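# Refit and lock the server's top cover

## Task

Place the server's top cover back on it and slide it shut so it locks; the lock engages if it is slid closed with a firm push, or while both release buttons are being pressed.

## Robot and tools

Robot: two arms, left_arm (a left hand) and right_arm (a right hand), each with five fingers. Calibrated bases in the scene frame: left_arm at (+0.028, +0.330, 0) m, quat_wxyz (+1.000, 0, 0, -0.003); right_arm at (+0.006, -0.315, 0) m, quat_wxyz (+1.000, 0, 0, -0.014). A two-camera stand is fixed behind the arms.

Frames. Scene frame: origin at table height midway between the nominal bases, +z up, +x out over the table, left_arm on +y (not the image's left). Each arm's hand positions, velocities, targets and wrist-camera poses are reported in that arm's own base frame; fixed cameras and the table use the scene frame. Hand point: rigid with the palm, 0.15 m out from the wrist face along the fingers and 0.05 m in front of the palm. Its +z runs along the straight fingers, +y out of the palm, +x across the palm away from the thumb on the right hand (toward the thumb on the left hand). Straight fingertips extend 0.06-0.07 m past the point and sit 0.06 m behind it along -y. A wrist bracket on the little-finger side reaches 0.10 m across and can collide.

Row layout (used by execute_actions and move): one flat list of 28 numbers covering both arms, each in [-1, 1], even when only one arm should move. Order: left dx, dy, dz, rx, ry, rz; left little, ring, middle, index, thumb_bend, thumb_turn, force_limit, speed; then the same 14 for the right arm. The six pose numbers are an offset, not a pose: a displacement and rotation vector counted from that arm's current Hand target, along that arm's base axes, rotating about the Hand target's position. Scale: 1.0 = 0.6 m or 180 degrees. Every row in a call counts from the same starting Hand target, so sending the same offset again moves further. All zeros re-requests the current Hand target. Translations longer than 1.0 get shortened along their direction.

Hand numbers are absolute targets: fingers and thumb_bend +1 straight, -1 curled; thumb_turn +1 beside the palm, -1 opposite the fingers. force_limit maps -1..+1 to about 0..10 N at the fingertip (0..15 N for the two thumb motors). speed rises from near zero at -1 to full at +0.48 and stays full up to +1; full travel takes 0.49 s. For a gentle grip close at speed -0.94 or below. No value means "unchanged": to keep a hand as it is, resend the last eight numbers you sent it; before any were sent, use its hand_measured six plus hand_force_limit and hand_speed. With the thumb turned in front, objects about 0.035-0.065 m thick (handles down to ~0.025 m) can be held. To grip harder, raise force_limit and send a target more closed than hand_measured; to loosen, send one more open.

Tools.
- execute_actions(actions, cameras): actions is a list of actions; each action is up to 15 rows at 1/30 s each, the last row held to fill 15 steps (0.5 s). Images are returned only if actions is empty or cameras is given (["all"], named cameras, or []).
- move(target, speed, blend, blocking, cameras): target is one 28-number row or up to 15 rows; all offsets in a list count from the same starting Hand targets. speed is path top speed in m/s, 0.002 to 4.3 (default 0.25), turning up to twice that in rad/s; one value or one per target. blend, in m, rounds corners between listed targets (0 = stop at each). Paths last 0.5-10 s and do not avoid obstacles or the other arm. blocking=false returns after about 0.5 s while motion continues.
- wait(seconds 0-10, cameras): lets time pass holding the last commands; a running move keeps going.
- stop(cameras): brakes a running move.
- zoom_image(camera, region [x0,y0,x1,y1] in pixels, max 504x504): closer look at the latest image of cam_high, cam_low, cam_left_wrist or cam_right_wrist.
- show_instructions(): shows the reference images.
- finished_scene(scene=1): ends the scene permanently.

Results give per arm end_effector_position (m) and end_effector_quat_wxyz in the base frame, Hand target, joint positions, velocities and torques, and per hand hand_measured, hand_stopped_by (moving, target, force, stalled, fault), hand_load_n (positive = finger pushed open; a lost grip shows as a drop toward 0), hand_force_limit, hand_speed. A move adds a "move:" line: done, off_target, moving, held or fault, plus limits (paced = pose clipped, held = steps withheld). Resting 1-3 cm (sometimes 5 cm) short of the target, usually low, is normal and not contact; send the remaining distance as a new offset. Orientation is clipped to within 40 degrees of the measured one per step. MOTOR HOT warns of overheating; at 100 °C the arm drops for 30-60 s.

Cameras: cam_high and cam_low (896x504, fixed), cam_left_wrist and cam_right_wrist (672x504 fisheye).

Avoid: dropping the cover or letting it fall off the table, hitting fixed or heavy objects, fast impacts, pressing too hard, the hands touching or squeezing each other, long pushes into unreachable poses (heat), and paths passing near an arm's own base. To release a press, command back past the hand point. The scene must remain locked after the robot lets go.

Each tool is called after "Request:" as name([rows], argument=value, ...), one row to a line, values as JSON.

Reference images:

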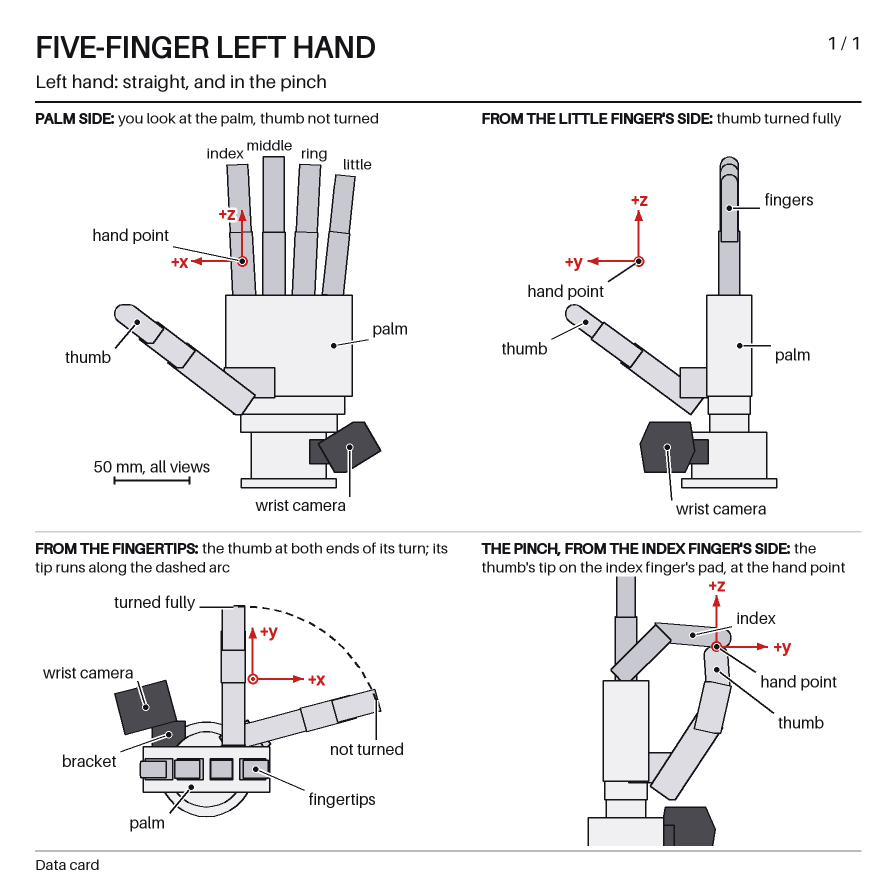

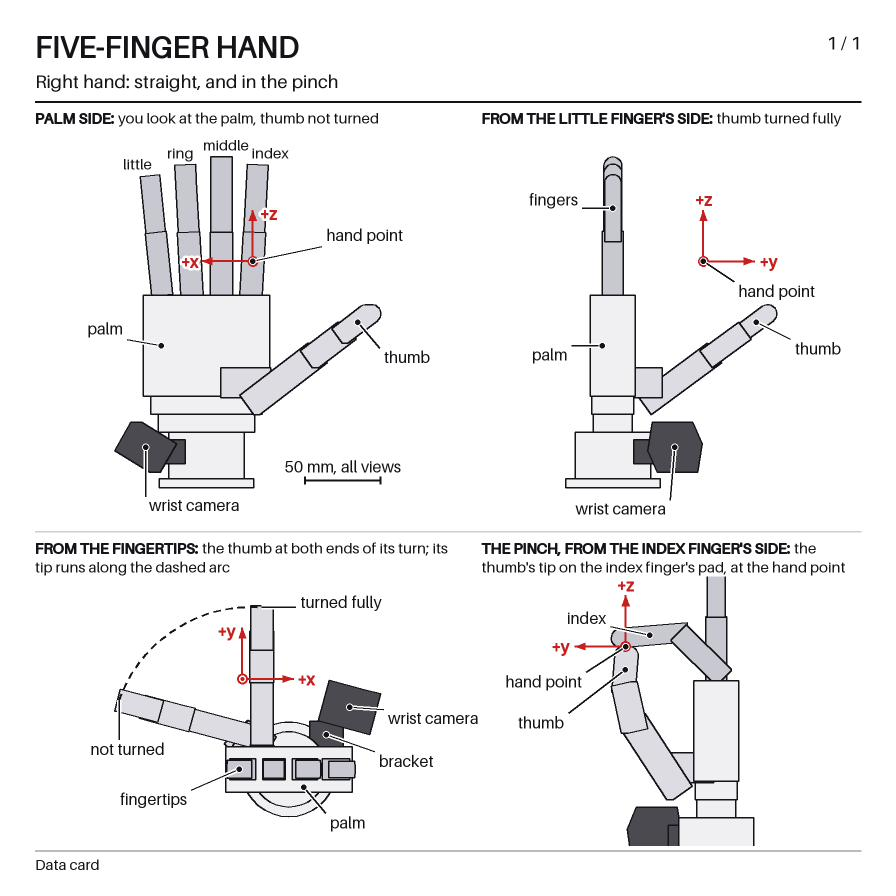

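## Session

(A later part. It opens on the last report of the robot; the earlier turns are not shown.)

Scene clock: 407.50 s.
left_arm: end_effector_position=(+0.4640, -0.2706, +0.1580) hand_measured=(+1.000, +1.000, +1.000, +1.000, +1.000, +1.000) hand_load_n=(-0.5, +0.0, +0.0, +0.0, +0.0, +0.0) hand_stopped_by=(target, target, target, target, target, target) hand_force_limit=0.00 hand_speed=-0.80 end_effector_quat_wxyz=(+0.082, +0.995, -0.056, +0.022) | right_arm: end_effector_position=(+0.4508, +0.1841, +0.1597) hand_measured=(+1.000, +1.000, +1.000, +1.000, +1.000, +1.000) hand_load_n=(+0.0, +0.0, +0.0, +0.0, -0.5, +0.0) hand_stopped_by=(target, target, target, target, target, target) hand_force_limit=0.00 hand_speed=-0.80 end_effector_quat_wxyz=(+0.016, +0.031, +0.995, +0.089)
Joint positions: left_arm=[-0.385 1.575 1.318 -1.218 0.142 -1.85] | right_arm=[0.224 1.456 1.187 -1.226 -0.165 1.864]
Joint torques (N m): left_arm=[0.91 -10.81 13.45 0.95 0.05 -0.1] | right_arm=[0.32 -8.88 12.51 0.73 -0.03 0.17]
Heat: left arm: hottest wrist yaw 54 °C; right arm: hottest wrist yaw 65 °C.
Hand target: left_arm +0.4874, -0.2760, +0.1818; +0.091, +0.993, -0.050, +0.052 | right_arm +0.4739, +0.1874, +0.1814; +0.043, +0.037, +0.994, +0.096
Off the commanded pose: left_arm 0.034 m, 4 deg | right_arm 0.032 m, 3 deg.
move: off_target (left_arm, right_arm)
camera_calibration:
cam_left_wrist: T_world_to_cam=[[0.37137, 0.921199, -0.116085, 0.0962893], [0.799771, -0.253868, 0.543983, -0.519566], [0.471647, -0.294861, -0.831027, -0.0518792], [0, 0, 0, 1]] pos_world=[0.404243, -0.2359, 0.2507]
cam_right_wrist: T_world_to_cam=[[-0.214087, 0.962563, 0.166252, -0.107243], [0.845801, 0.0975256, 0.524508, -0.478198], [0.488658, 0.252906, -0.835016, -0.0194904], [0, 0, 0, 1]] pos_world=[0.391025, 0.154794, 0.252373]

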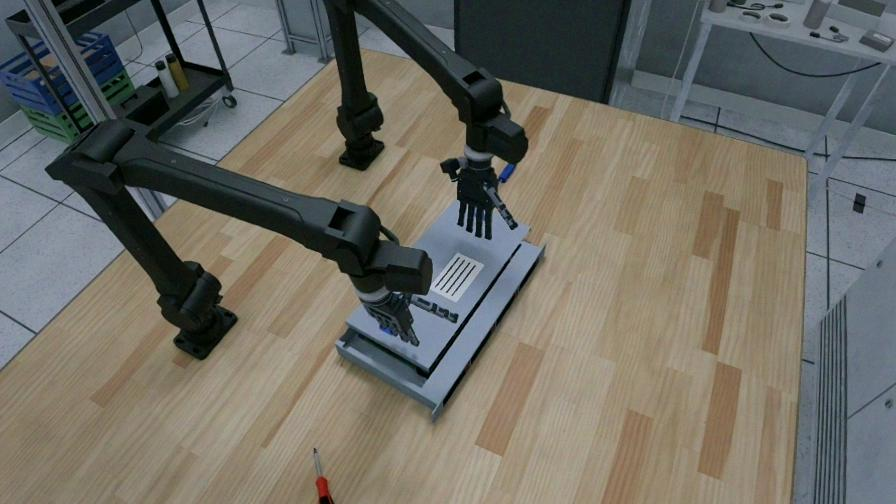

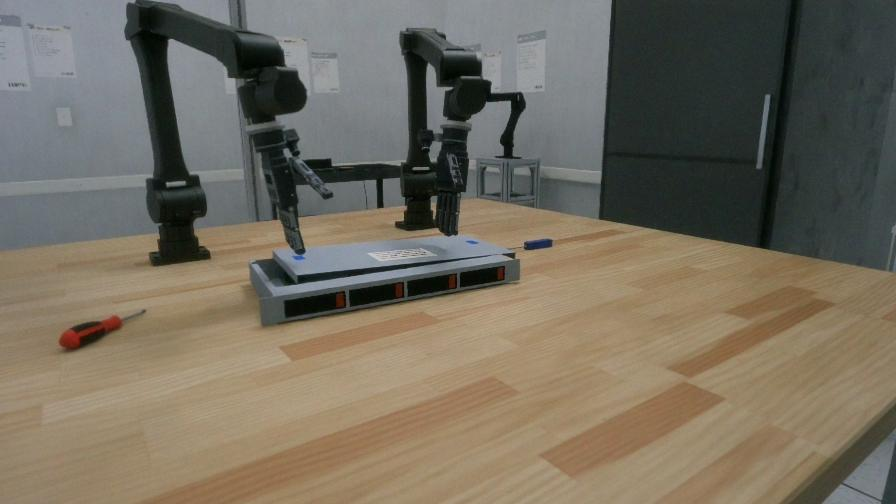

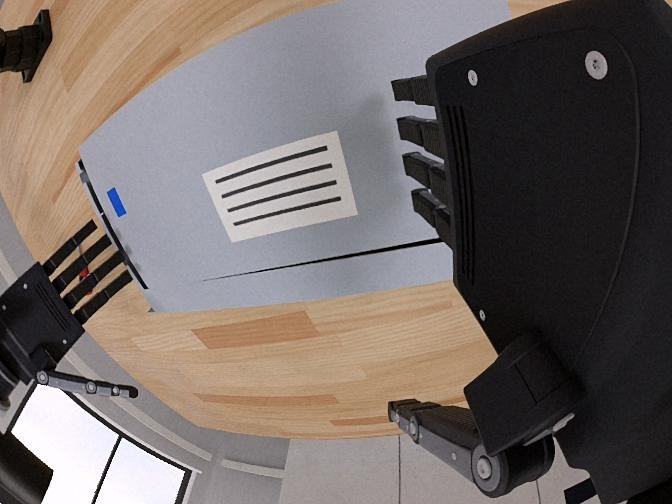

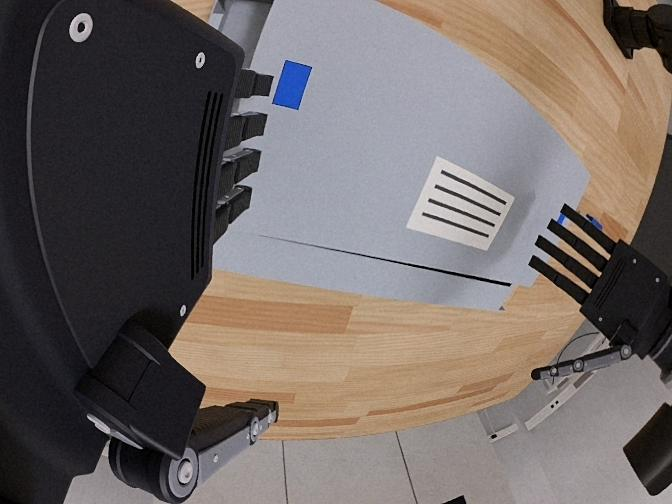

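Request:
move(target=[-0.029,0.2017,-0.003,0.0596,0.0302,0,1,1,1,1,1,1,0,-0.8,-0.023,-0.079,-0.002,-0.06,0.0297,0,1,1,1,1,1,1,0,-0.8], speed=0.2, cameras=["all"])

Request:
zoom_image(camera="cam_right_wrist", region=[240, 40, 440, 290])

Request:
zoom_image(camera="cam_left_wrist", region=[220, 40, 440, 330])

Scene clock: 428.53 s.
left_arm: end_effector_position=(+0.4536, -0.1530, +0.1516) hand_measured=(+1.000, +1.000, +1.000, +1.000, +1.000, +1.000) hand_load_n=(+0.0, +0.0, +0.0, +0.0, +0.0, +0.0) hand_stopped_by=(target, target, target, target, target, target) hand_force_limit=0.00 hand_speed=-0.80 end_effector_quat_wxyz=(-0.004, +0.998, -0.045, -0.031) | right_arm: end_effector_position=(+0.4410, +0.1399, +0.1601) hand_measured=(+1.000, +1.000, +1.000, +1.000, +1.000, +1.000) hand_load_n=(+0.0, +0.0, +0.0, +0.0, +0.0, +0.0) hand_stopped_by=(target, target, target, target, target, target) hand_force_limit=0.00 hand_speed=-0.80 end_effector_quat_wxyz=(-0.020, +0.041, +0.999, -0.003)
Joint positions: left_arm=[-0.206 1.553 1.318 -1.398 0.002 -1.685] | right_arm=[0.2 1.472 1.25 -1.389 -0.003 1.854]
Joint torques (N m): left_arm=[0.73 -11.75 12.98 0.01 -0.07 0.13] | right_arm=[-0.5 -8.18 12.64 -0.17 0.16 -0.12]
Heat: left arm: hottest wrist yaw 41 °C; right arm: hottest wrist yaw 51 °C.
Hand target: left_arm +0.4700, -0.1550, +0.1800; +0.000, +0.999, -0.050, +0.000 | right_arm +0.4601, +0.1400, +0.1801; +0.000, +0.037, +0.999, +0.000
Off the commanded pose: left_arm 0.033 m, 4 deg | right_arm 0.028 m, 2 deg.
move: off_target (left_arm, right_arm)
camera_calibration:
cam_left_wrist: T_world_to_cam=[[0.35107, 0.936243, 0.0140895, -0.0170737], [0.851293, -0.32541, 0.411592, -0.492189], [0.389935, -0.132503, -0.911259, 0.0565143], [0, 0, 0, 1]] pos_world=[0.402954, -0.136689, 0.254321]
cam_right_wrist: T_world_to_cam=[[-0.191312, 0.981521, 0.00415627, -0.0536283], [0.885886, 0.170845, 0.431298, -0.478799], [0.422618, 0.0861943, -0.9022, 0.0599711], [0, 0, 0, 1]] pos_world=[0.388557, 0.129268, 0.260834]

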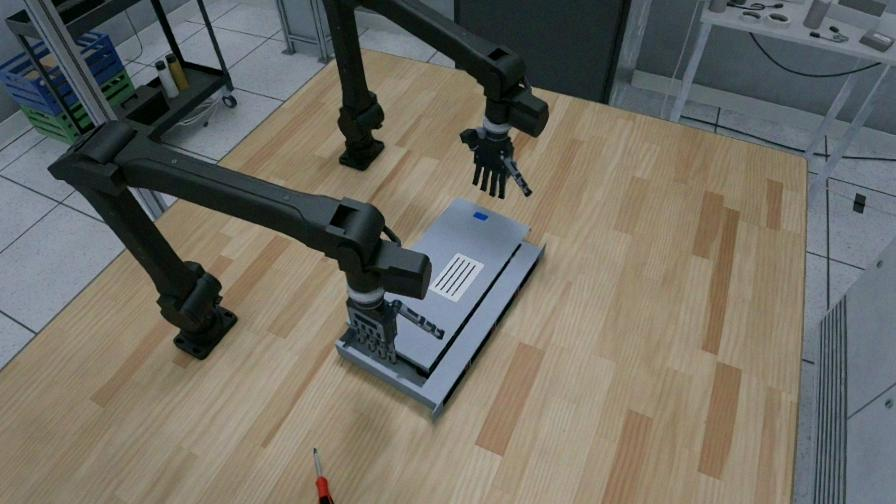

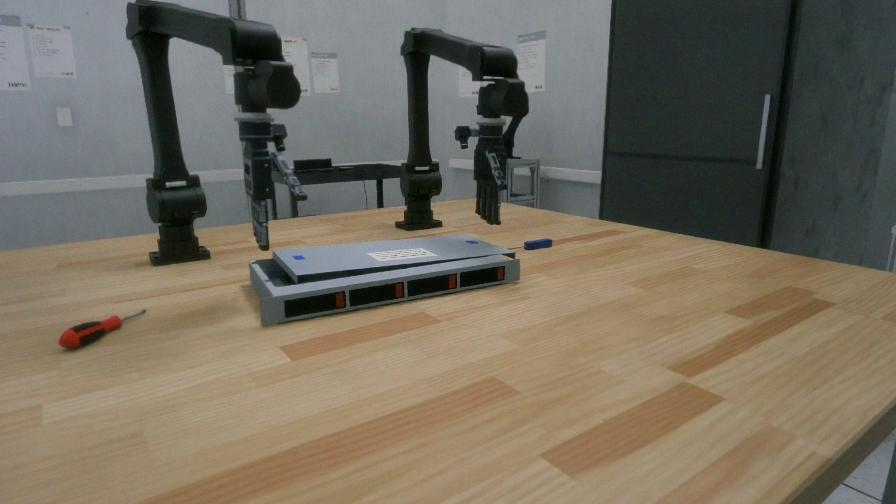

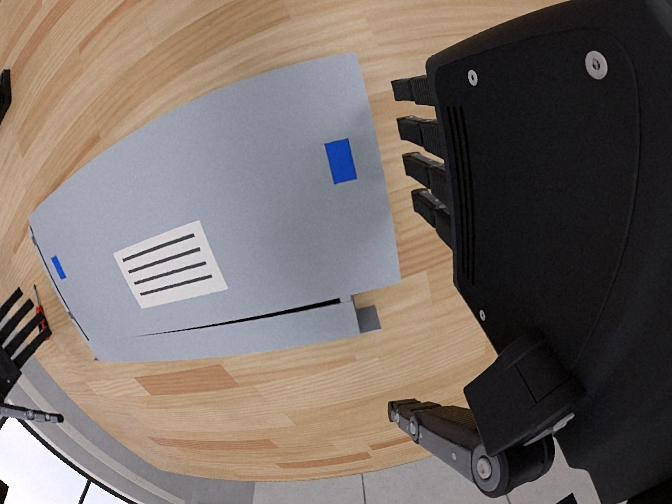

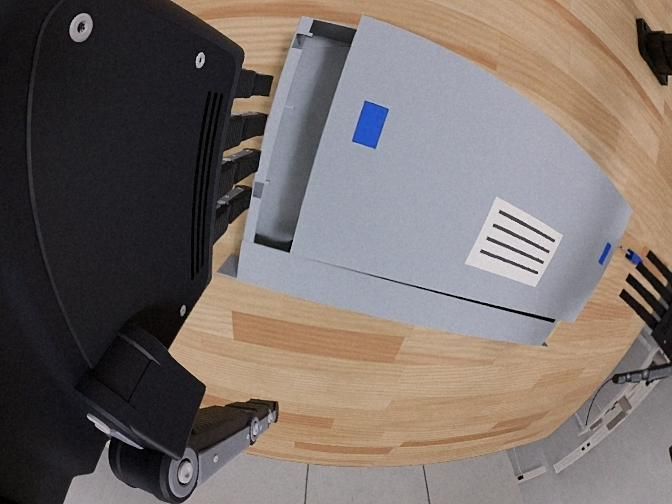

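Scaled by 2.016 from the camera's 672x504 image, which has a finer 960x720 frame.

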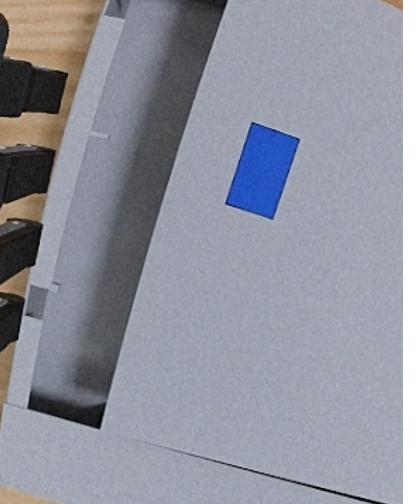

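Scaled by 1.738 from the camera's 672x504 image, which has a finer 960x720 frame.

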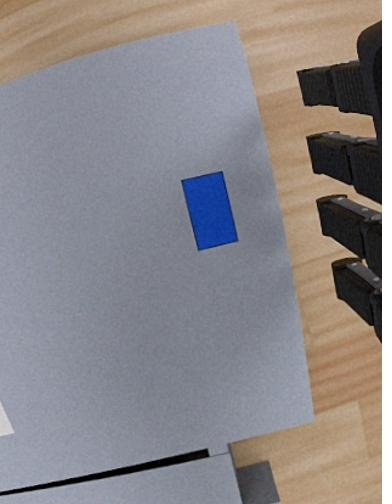

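Request:
move(target=[0.035,0.045,-0.0917,0,0,0,1,1,1,1,1,1,0,-0.8,-0.0218,0.0167,-0.075,0,0,0,1,1,1,1,1,1,0,-0.8], speed=0.15, cameras=["all"])

Request:
zoom_image(camera="cam_low", region=[235, 190, 385, 320])

Request:
zoom_image(camera="cam_low", region=[410, 180, 560, 310])

Scene clock: 454.83 s.
left_arm: end_effector_position=(+0.4872, -0.1283, +0.1218) hand_measured=(+1.000, +1.000, +1.000, +1.000, +1.000, +1.000) hand_load_n=(+0.0, +0.0, +0.0, +0.0, +0.0, +0.0) hand_stopped_by=(target, target, target, target, target, target) hand_force_limit=0.00 hand_speed=-0.80 end_effector_quat_wxyz=(+0.000, +0.999, -0.045, -0.008) | right_arm: end_effector_position=(+0.4465, +0.1468, +0.1382) hand_measured=(+1.000, +1.000, +1.000, +1.000, +1.000, +1.000) hand_load_n=(+0.0, +0.0, +0.0, +0.0, +0.0, +0.0) hand_stopped_by=(target, target, target, target, target, target) hand_force_limit=0.00 hand_speed=-0.80 end_effector_quat_wxyz=(-0.001, +0.035, +0.999, +0.001)
Joint positions: left_arm=[-0.14 1.616 1.31 -1.281 0.001 -1.62] | right_arm=[0.213 1.479 1.194 -1.286 -0.003 1.854]
Joint torques (N m): left_arm=[0.67 -11.52 8.65 0.73 0 0.11] | right_arm=[0.5 -8.59 7.79 0.39 0.11 0.18]
Heat: left arm: hottest elbow 40 °C; right arm: hottest wrist yaw 46 °C.
Hand target: left_arm +0.4910, -0.1278, +0.1250; +0.000, +0.999, -0.050, +0.000 | right_arm +0.4470, +0.1499, +0.1351; +0.000, +0.037, +0.999, +0.000
Off the commanded pose: left_arm 0.005 m, 1 deg | right_arm 0.004 m, 0 deg.
move: done
camera_calibration:
cam_left_wrist: T_world_to_cam=[[0.349599, 0.936655, 0.0214088, -0.0517112], [0.83246, -0.321031, 0.451608, -0.495489], [0.429873, -0.14006, -0.89196, -0.00326728], [0, 0, 0, 1]] pos_world=[0.431957, -0.111089, 0.221959]
cam_right_wrist: T_world_to_cam=[[-0.203427, 0.979082, 0.00406598, -0.0534348], [0.866081, 0.178009, 0.467136, -0.47248], [0.45664, 0.0985498, -0.884176, 0.0178363], [0, 0, 0, 1]] pos_world=[0.390191, 0.134665, 0.2367]

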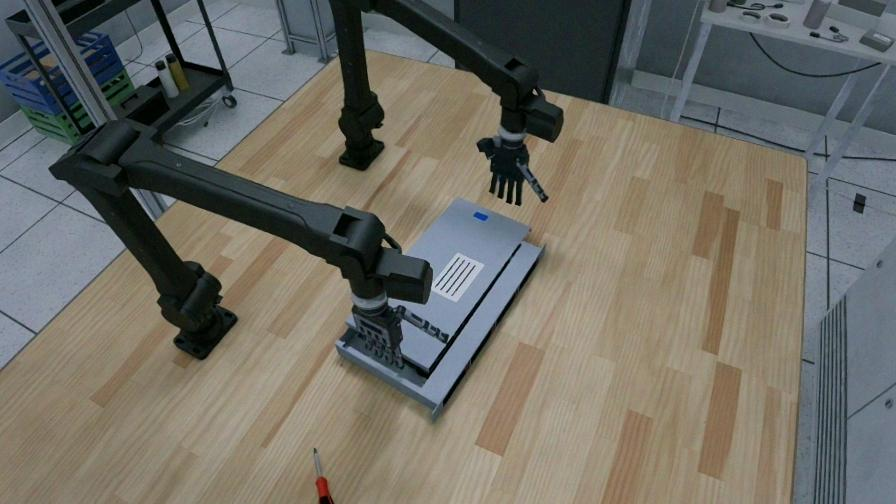

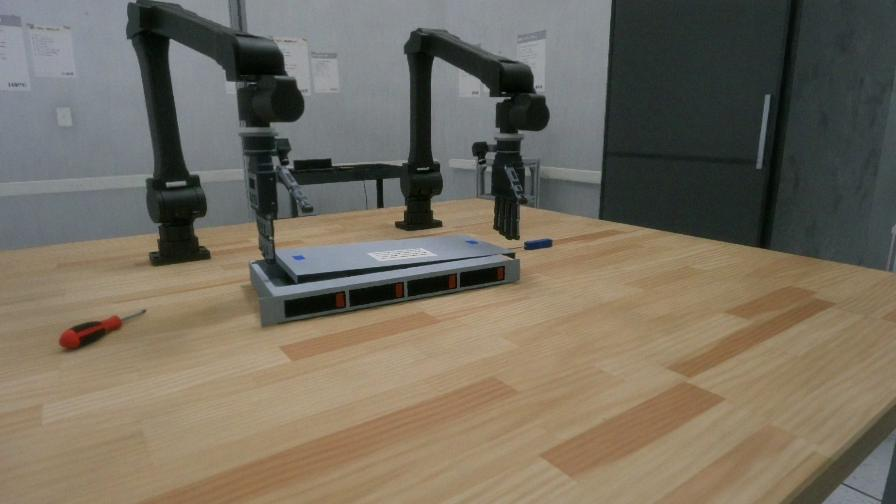

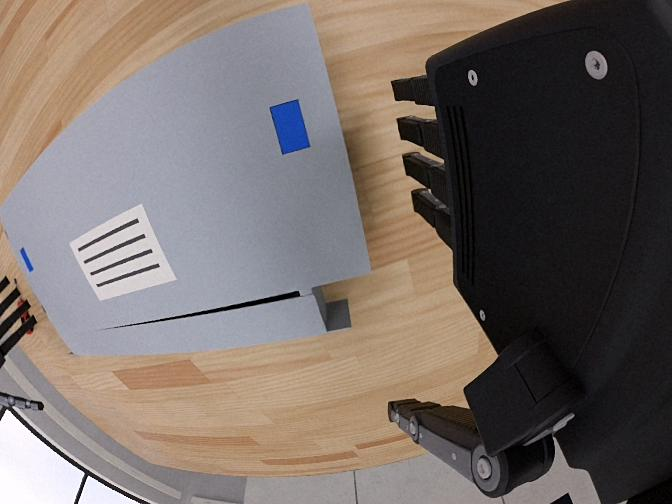

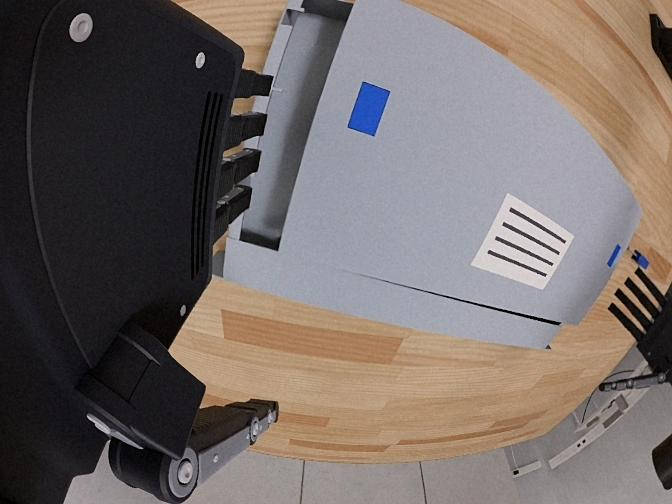

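Scaled by 3.360 from the camera's 896x504 image, which has a finer 1280x720 frame.

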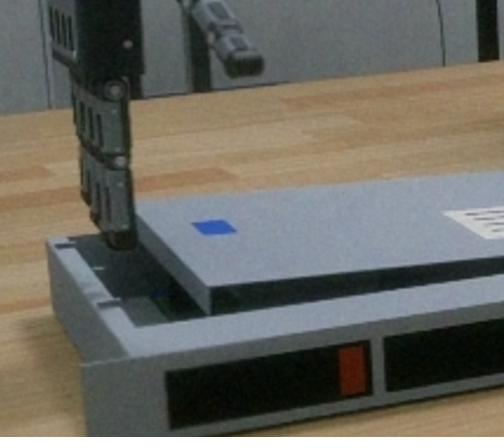

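Scaled by 3.360 from the camera's 896x504 image, which has a finer 1280x720 frame.

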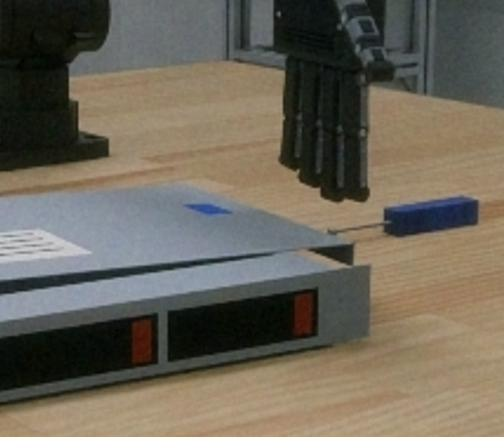

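Request:
move([
  [-0.015,-0.012,-0.038,0,0,0,1,1,1,1,1,1,0,-0.8,-0.0233,0.0085,-0.03,0,0,0,1,1,1,1,1,1,0,-0.8],
  [-0.015,-0.145,-0.025,-0.07,-0.04,0,1,1,1,1,1,1,0,-0.8,-0.0233,0.15,-0.015,0.07,-0.04,0,1,1,1,1,1,1,0,-0.8],
], speed=[0.1,0.06], cameras=["cam_left_wrist","cam_right_wrist"])

Scene clock: 466.87 s.
left_arm: end_effector_position=(+0.4807, -0.1556, +0.1000) hand_measured=(+1.000, +1.000, +1.000, +1.000, +1.000, +1.000) hand_load_n=(+2.0, +0.5, +0.0, +0.0, +0.0, +0.0) hand_stopped_by=(target, target, target, target, target, target) hand_force_limit=0.00 hand_speed=-0.80 end_effector_quat_wxyz=(+0.051, +0.996, -0.046, +0.054) | right_arm: end_effector_position=(+0.4334, +0.1714, +0.1179) hand_measured=(+1.000, +1.000, +1.000, +1.000, +1.000, +1.000) hand_load_n=(+0.0, +2.5, +1.0, +0.0, +0.0, +0.0) hand_stopped_by=(target, target, target, target, target, target) hand_force_limit=0.00 hand_speed=-0.80 end_effector_quat_wxyz=(+0.050, +0.064, +0.996, +0.044)
Joint positions: left_arm=[-0.164 1.554 1.139 -1.035 0.087 -1.649] | right_arm=[0.262 1.399 1.024 -1.074 -0.051 1.964]
Joint torques (N m): left_arm=[-6.01 -10.11 8.35 2.28 4.22 -0.71] | right_arm=[7.47 -7.82 8.44 2.95 -4.25 0.51]
Heat: left arm: hottest elbow 38 °C; right arm: hottest wrist yaw 46 °C.
Hand target: left_arm +0.4820, -0.2150, +0.1100; +0.107, +0.991, -0.049, +0.068 | right_arm +0.4331, +0.2399, +0.1261; +0.059, +0.036, +0.991, +0.112
Off the commanded pose: left_arm 0.060 m, 7 deg | right_arm 0.069 m, 9 deg.
move: off_target (left_arm, right_arm)
camera_calibration:
cam_left_wrist: T_world_to_cam=[[0.351166, 0.935581, -0.0370125, -0.0184836], [0.769626, -0.265911, 0.580488, -0.463181], [0.533252, -0.232334, -0.813427, -0.0956115], [0, 0, 0, 1]] pos_world=[0.413952, -0.128086, 0.190414]
cam_right_wrist: T_world_to_cam=[[-0.150714, 0.986367, 0.0660666, -0.111519], [0.820206, 0.0874581, 0.565344, -0.432148], [0.551858, 0.139393, -0.822205, -0.0521751], [0, 0, 0, 1]] pos_world=[0.366437, 0.155066, 0.208781]
Images, in order (width x height): cam_left_wrist 672x504, cam_right_wrist 672x504.

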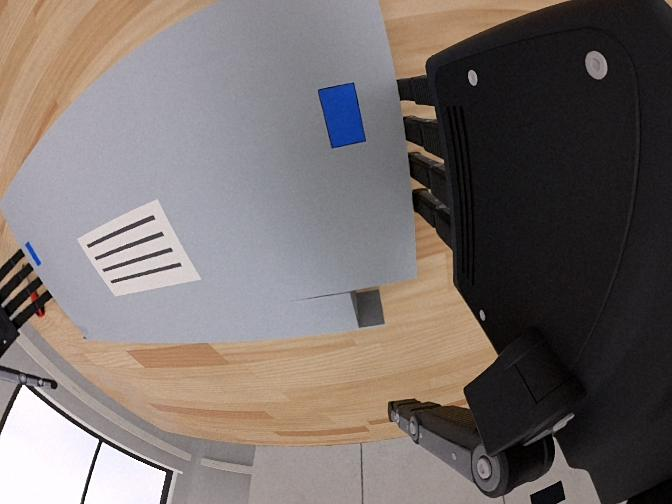

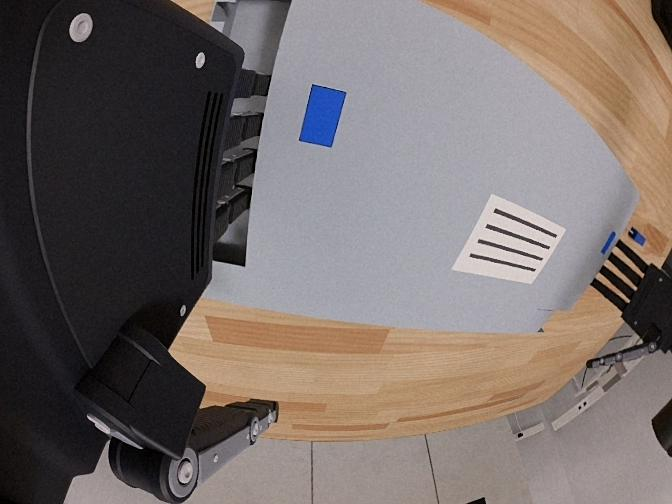

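Request:
move([
  [0,0,0.11,0,0,0,1,1,1,1,1,1,0,-0.8,0,0,0.11,0,0,0,1,1,1,1,1,1,0,-0.8],
  [-0.03,-0.075,0.11,0,0,0,1,1,1,1,1,1,0,-0.8,-0.03,-0.075,0.11,0,0,0,1,1,1,1,1,1,0,-0.8],
], speed=0.05, blend=[0.01,0], cameras=["all"])

Scene clock: 472.37 s.
left_arm: end_effector_position=(+0.4489, -0.1851, +0.1194) hand_measured=(+1.000, +1.000, +1.000, +1.000, +1.000, +1.000) hand_load_n=(+2.5, +0.0, +0.0, +0.0, +0.0, +0.0) hand_stopped_by=(target, target, target, target, target, target) hand_force_limit=0.00 hand_speed=-0.80 end_effector_quat_wxyz=(+0.045, +0.998, -0.040, +0.023) | right_arm: end_effector_position=(+0.4023, +0.1426, +0.1481) hand_measured=(+1.000, +1.000, +1.000, +1.000, +1.000, +1.000) hand_load_n=(+0.5, +2.5, +1.0, +0.0, -0.5, +0.0) hand_stopped_by=(target, target, target, target, target, target) hand_force_limit=0.00 hand_speed=-0.80 end_effector_quat_wxyz=(+0.027, +0.066, +0.997, +0.042)
Joint positions: left_arm=[-0.247 1.507 1.151 -1.152 0.078 -1.74] | right_arm=[0.202 1.303 1.024 -1.218 -0.066 1.907]
Joint torques (N m): left_arm=[-7.59 -12.63 14.75 1.02 4.21 -0.79] | right_arm=[4.54 -8.76 12.59 1.24 -4.3 0.1]
Heat: left arm: hottest wrist yaw 43 °C; right arm: hottest wrist yaw 51 °C.
Hand target: left_arm +0.4640, -0.2599, +0.1761; +0.107, +0.991, -0.050, +0.068 | right_arm +0.4150, +0.1950, +0.1922; +0.059, +0.036, +0.991, +0.112
Off the commanded pose: left_arm 0.095 m, 9 deg | right_arm 0.070 m, 9 deg.
move: off_target (left_arm, right_arm)
camera_calibration:
cam_left_wrist: T_world_to_cam=[[0.340793, 0.939041, -0.0454026, 0.0272463], [0.806942, -0.267389, 0.526638, -0.468355], [0.482394, -0.216112, -0.848877, -0.0396202], [0, 0, 0, 1]] pos_world=[0.387763, -0.159381, 0.214258]
cam_right_wrist: T_world_to_cam=[[-0.145656, 0.986722, 0.0718548, -0.0927128], [0.845531, 0.0864458, 0.526882, -0.425586], [0.513674, 0.137499, -0.846896, 0.0131281], [0, 0, 0, 1]] pos_world=[0.339599, 0.126467, 0.242013]

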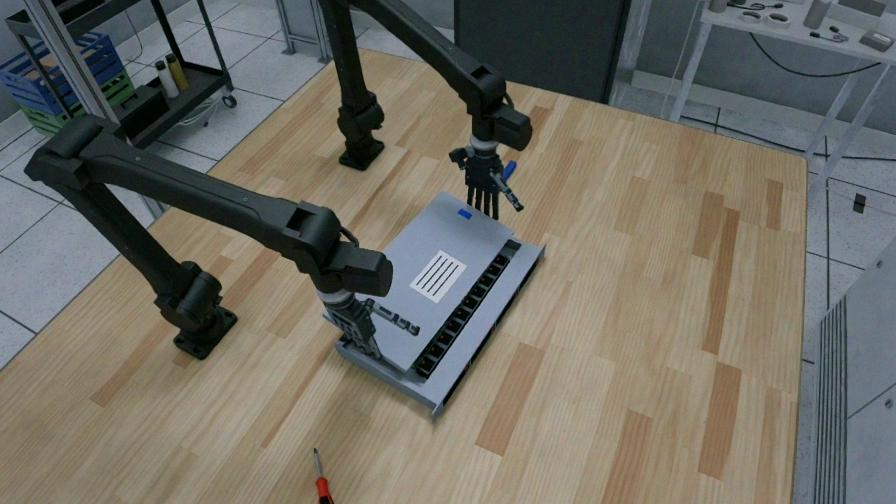

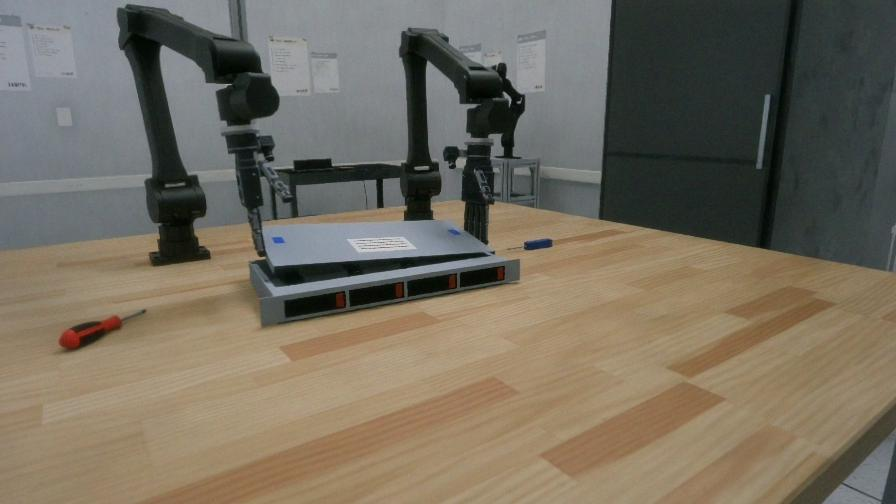

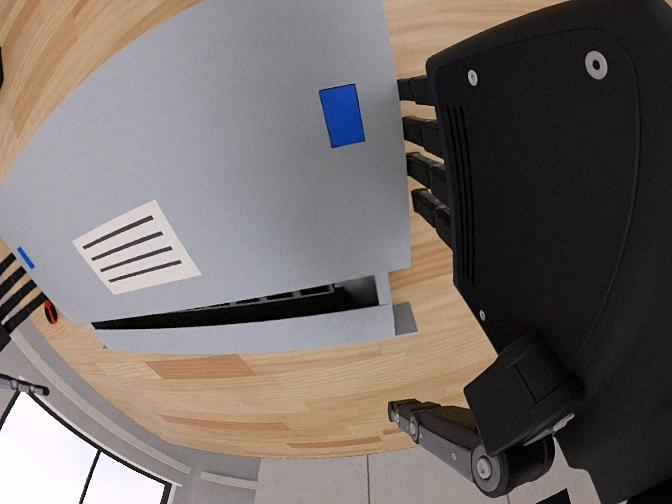

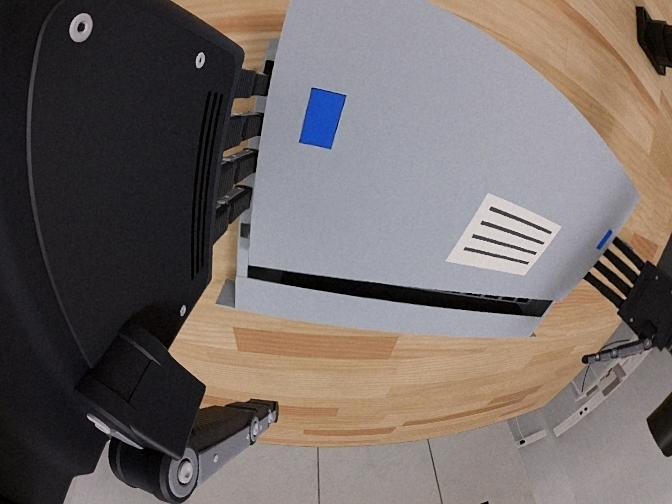

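Request:
move([
  [0.0,0,0.05,0,0,0,1,1,1,1,1,1,0,-0.8,0,0,0.0,0,0,0,1,1,1,1,1,1,0,-0.8],
  [0.035,-0.025,0.05,0,0,0,1,1,1,1,1,1,0,-0.8,0.035,-0.028,0.0,0,0,0,1,1,1,1,1,1,0,-0.8],
], speed=0.05, cameras=["all"])

Scene clock: 477.43 s.
left_arm: end_effector_position=(+0.4617, -0.1883, +0.1508) hand_measured=(+1.000, +1.000, +1.000, +1.000, +1.000, +1.000) hand_load_n=(+3.0, +0.0, +0.0, +0.0, +0.0, +0.0) hand_stopped_by=(target, target, target, target, target, target) hand_force_limit=0.00 hand_speed=-0.80 end_effector_quat_wxyz=(+0.038, +0.998, -0.038, +0.022) | right_arm: end_effector_position=(+0.4047, +0.1375, +0.1440) hand_measured=(+1.000, +1.000, +1.000, +1.000, +1.000, +1.000) hand_load_n=(+0.0, +0.5, +1.5, +0.0, +0.0, +0.0) hand_stopped_by=(target, target, target, target, target, target) hand_force_limit=0.00 hand_speed=-0.80 end_effector_quat_wxyz=(+0.013, +0.066, +0.996, +0.058)
Joint positions: left_arm=[-0.253 1.516 1.251 -1.246 0.065 -1.75] | right_arm=[0.168 1.325 1.029 -1.223 -0.106 1.874]
Joint torques (N m): left_arm=[-8.41 -10.7 17.11 1.5 4.64 -0.84] | right_arm=[3.43 -7.36 15.17 1.17 -3.16 -0.07]
Heat: left arm: hottest wrist yaw 46 °C; right arm: hottest wrist yaw 55 °C.
Hand target: left_arm +0.4850, -0.2750, +0.2061; +0.107, +0.991, -0.050, +0.068 | right_arm +0.4361, +0.1781, +0.1921; +0.059, +0.037, +0.991, +0.112
Off the commanded pose: left_arm 0.105 m, 10 deg | right_arm 0.070 m, 9 deg.
move: off_target (left_arm, right_arm)
camera_calibration:
cam_left_wrist: T_world_to_cam=[[0.335796, 0.941322, -0.0339575, 0.0283909], [0.808927, -0.269722, 0.522386, -0.496844], [0.482575, -0.202884, -0.852033, -0.0169695], [0, 0, 0, 1]] pos_world=[0.400566, -0.164178, 0.24605]
cam_right_wrist: T_world_to_cam=[[-0.143786, 0.983639, 0.108532, -0.0926722], [0.858341, 0.0693782, 0.508367, -0.425251], [0.49252, 0.166253, -0.854274, 0.0148338], [0, 0, 0, 1]] pos_world=[0.344379, 0.118193, 0.238914]

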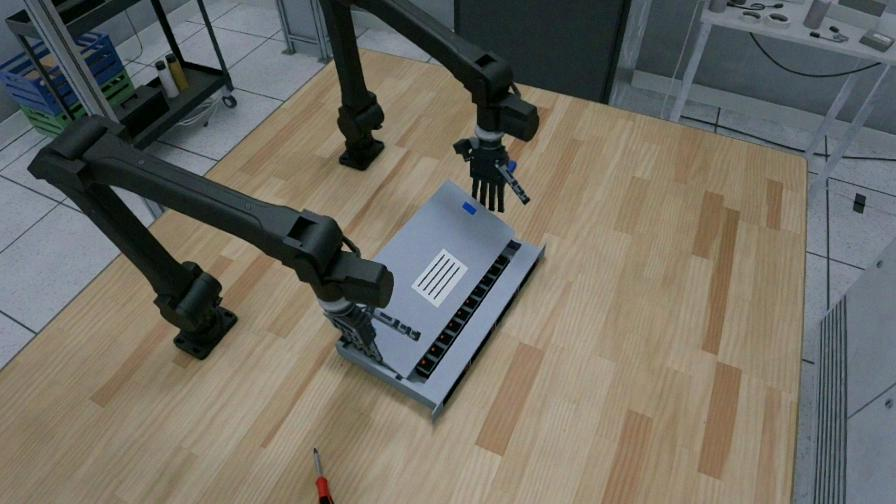

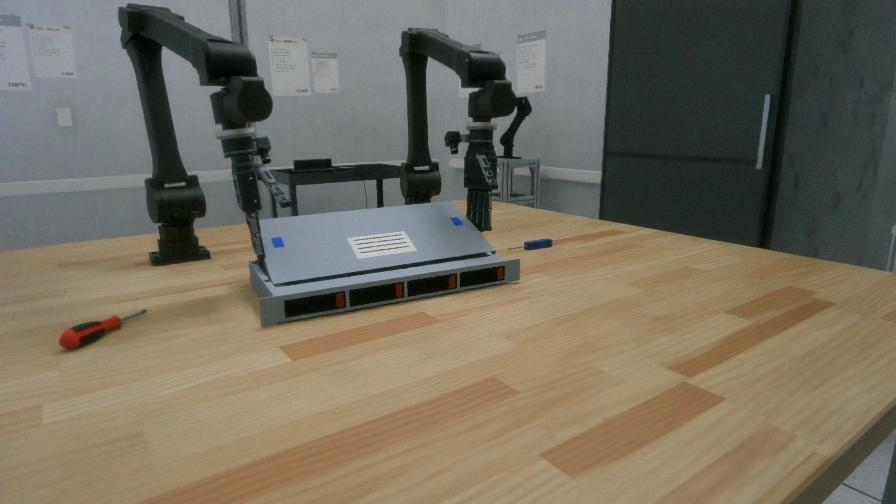

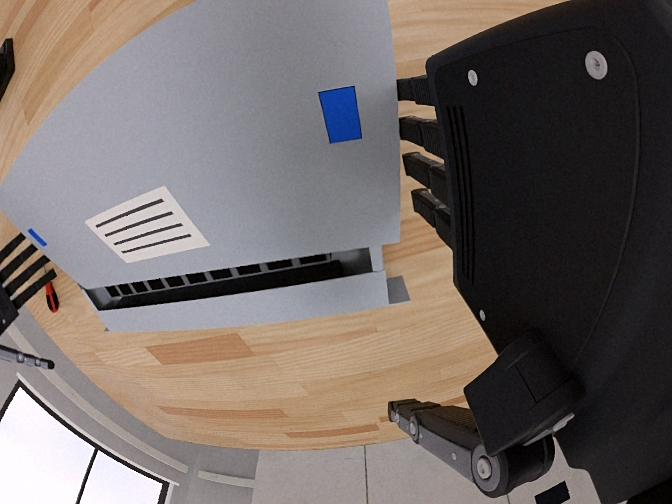

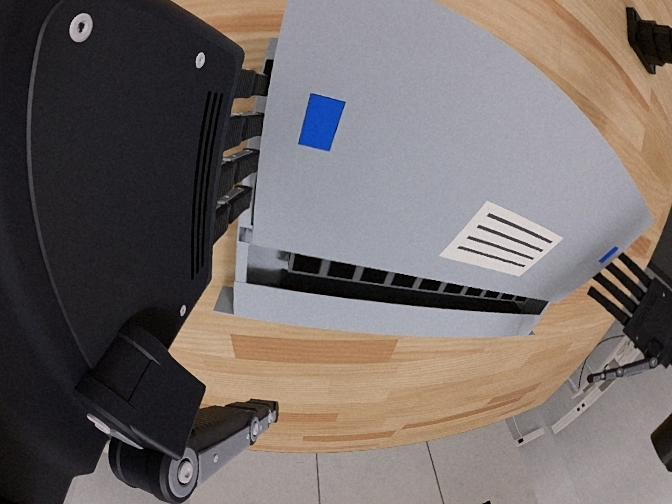

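Request:
move([
  [0.01,-0.02,-0.08,0,0,0,1,1,1,1,1,1,0,-0.8,0.02,-0.02,-0.06,0,0,0,1,1,1,1,1,1,0,-0.8],
], speed=0.06, cameras=["all"])

Scene clock: 481.87 s.
left_arm: end_effector_position=(+0.4833, -0.1923, +0.1262) hand_measured=(+1.000, +1.000, +1.000, +1.000, +1.000, +1.000) hand_load_n=(+3.0, +0.0, +0.0, -0.5, +0.0, +0.0) hand_stopped_by=(target, target, target, target, target, target) hand_force_limit=0.00 hand_speed=-0.80 end_effector_quat_wxyz=(+0.035, +0.998, -0.036, +0.034) | right_arm: end_effector_position=(+0.4289, +0.1327, +0.1266) hand_measured=(+1.000, +1.000, +1.000, +1.000, +1.000, +1.000) hand_load_n=(+0.0, +0.5, +1.5, +0.0, +0.0, +0.0) hand_stopped_by=(target, target, target, target, target, target) hand_force_limit=0.00 hand_speed=-0.80 end_effector_quat_wxyz=(+0.027, +0.065, +0.995, +0.068)
Joint positions: left_arm=[-0.255 1.575 1.251 -1.165 0.053 -1.756] | right_arm=[0.138 1.384 1.029 -1.136 -0.122 1.844]
Joint torques (N m): left_arm=[-9.58 -11.22 12.1 2.63 4.95 -0.93] | right_arm=[2.9 -8 11.59 1.51 -2.8 -0.1]
Heat: left arm: hottest wrist yaw 50 °C; right arm: hottest wrist yaw 56 °C.
Hand target: left_arm +0.4911, -0.2869, +0.1580; +0.107, +0.991, -0.049, +0.068 | right_arm +0.4481, +0.1661, +0.1561; +0.059, +0.037, +0.991, +0.112
Off the commanded pose: left_arm 0.100 m, 9 deg | right_arm 0.049 m, 7 deg.
move: off_target (left_arm, right_arm)
camera_calibration:
cam_left_wrist: T_world_to_cam=[[0.331654, 0.943189, -0.020028, 0.024755], [0.797689, -0.269031, 0.539736, -0.499187], [0.503685, -0.194982, -0.841596, -0.0591268], [0, 0, 0, 1]] pos_world=[0.419767, -0.169174, 0.220164]
cam_right_wrist: T_world_to_cam=[[-0.148703, 0.981256, 0.122576, -0.0818969], [0.843237, 0.0610735, 0.534061, -0.432518], [0.516564, 0.182778, -0.836513, -0.025876], [0, 0, 0, 1]] pos_world=[0.365903, 0.111507, 0.219384]

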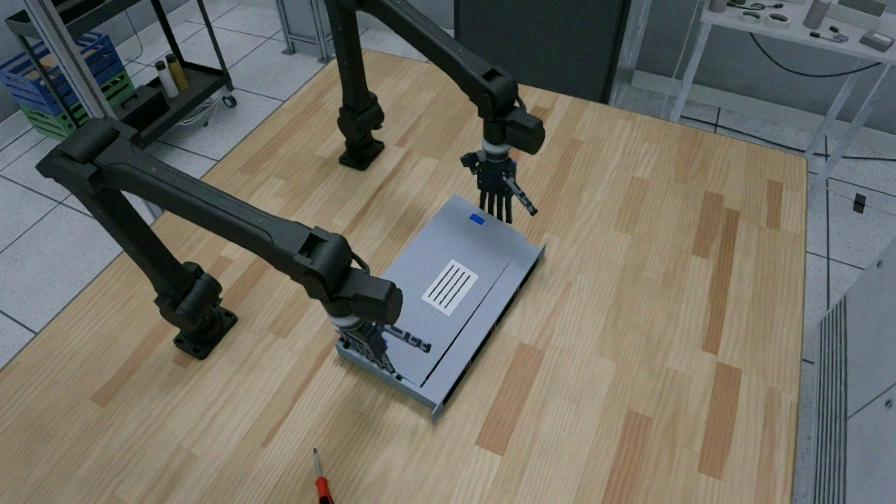

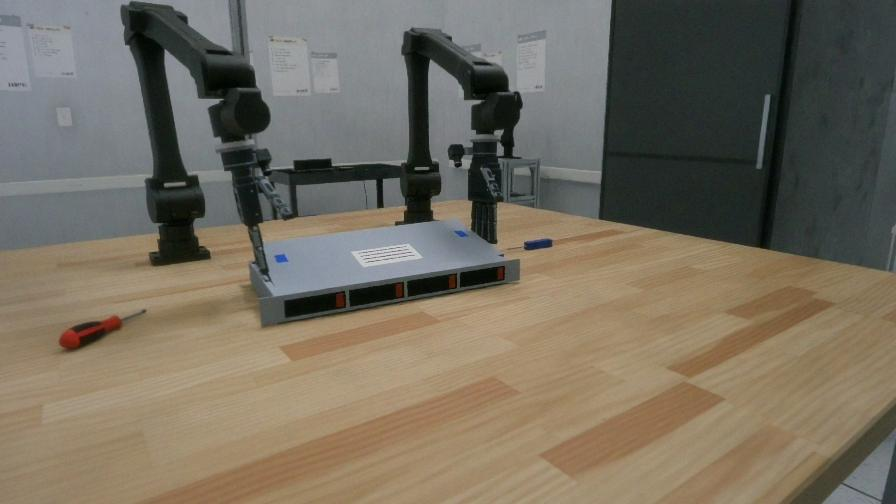

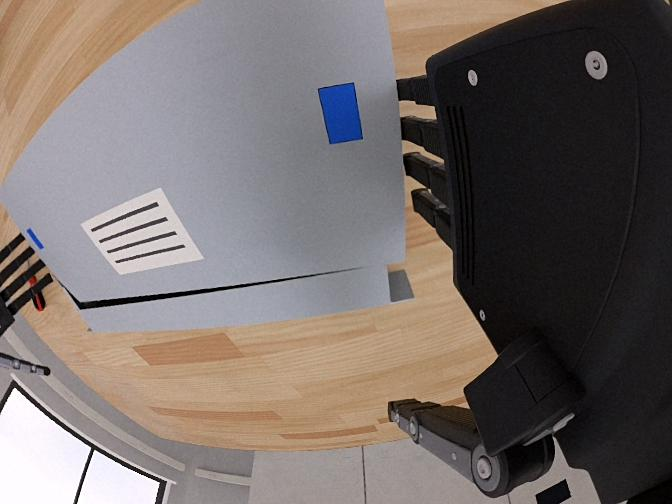

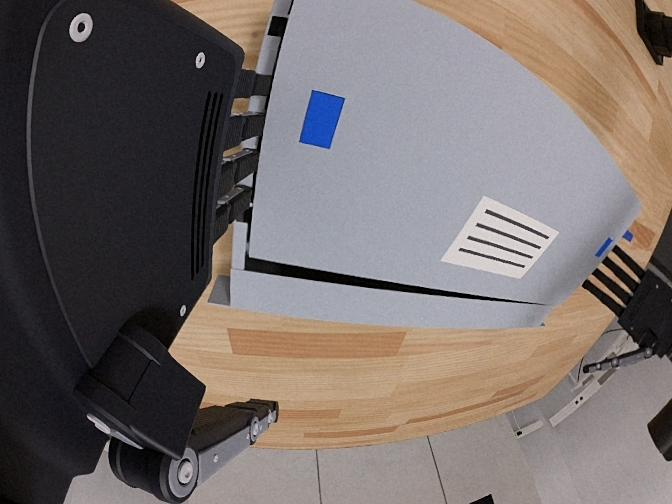

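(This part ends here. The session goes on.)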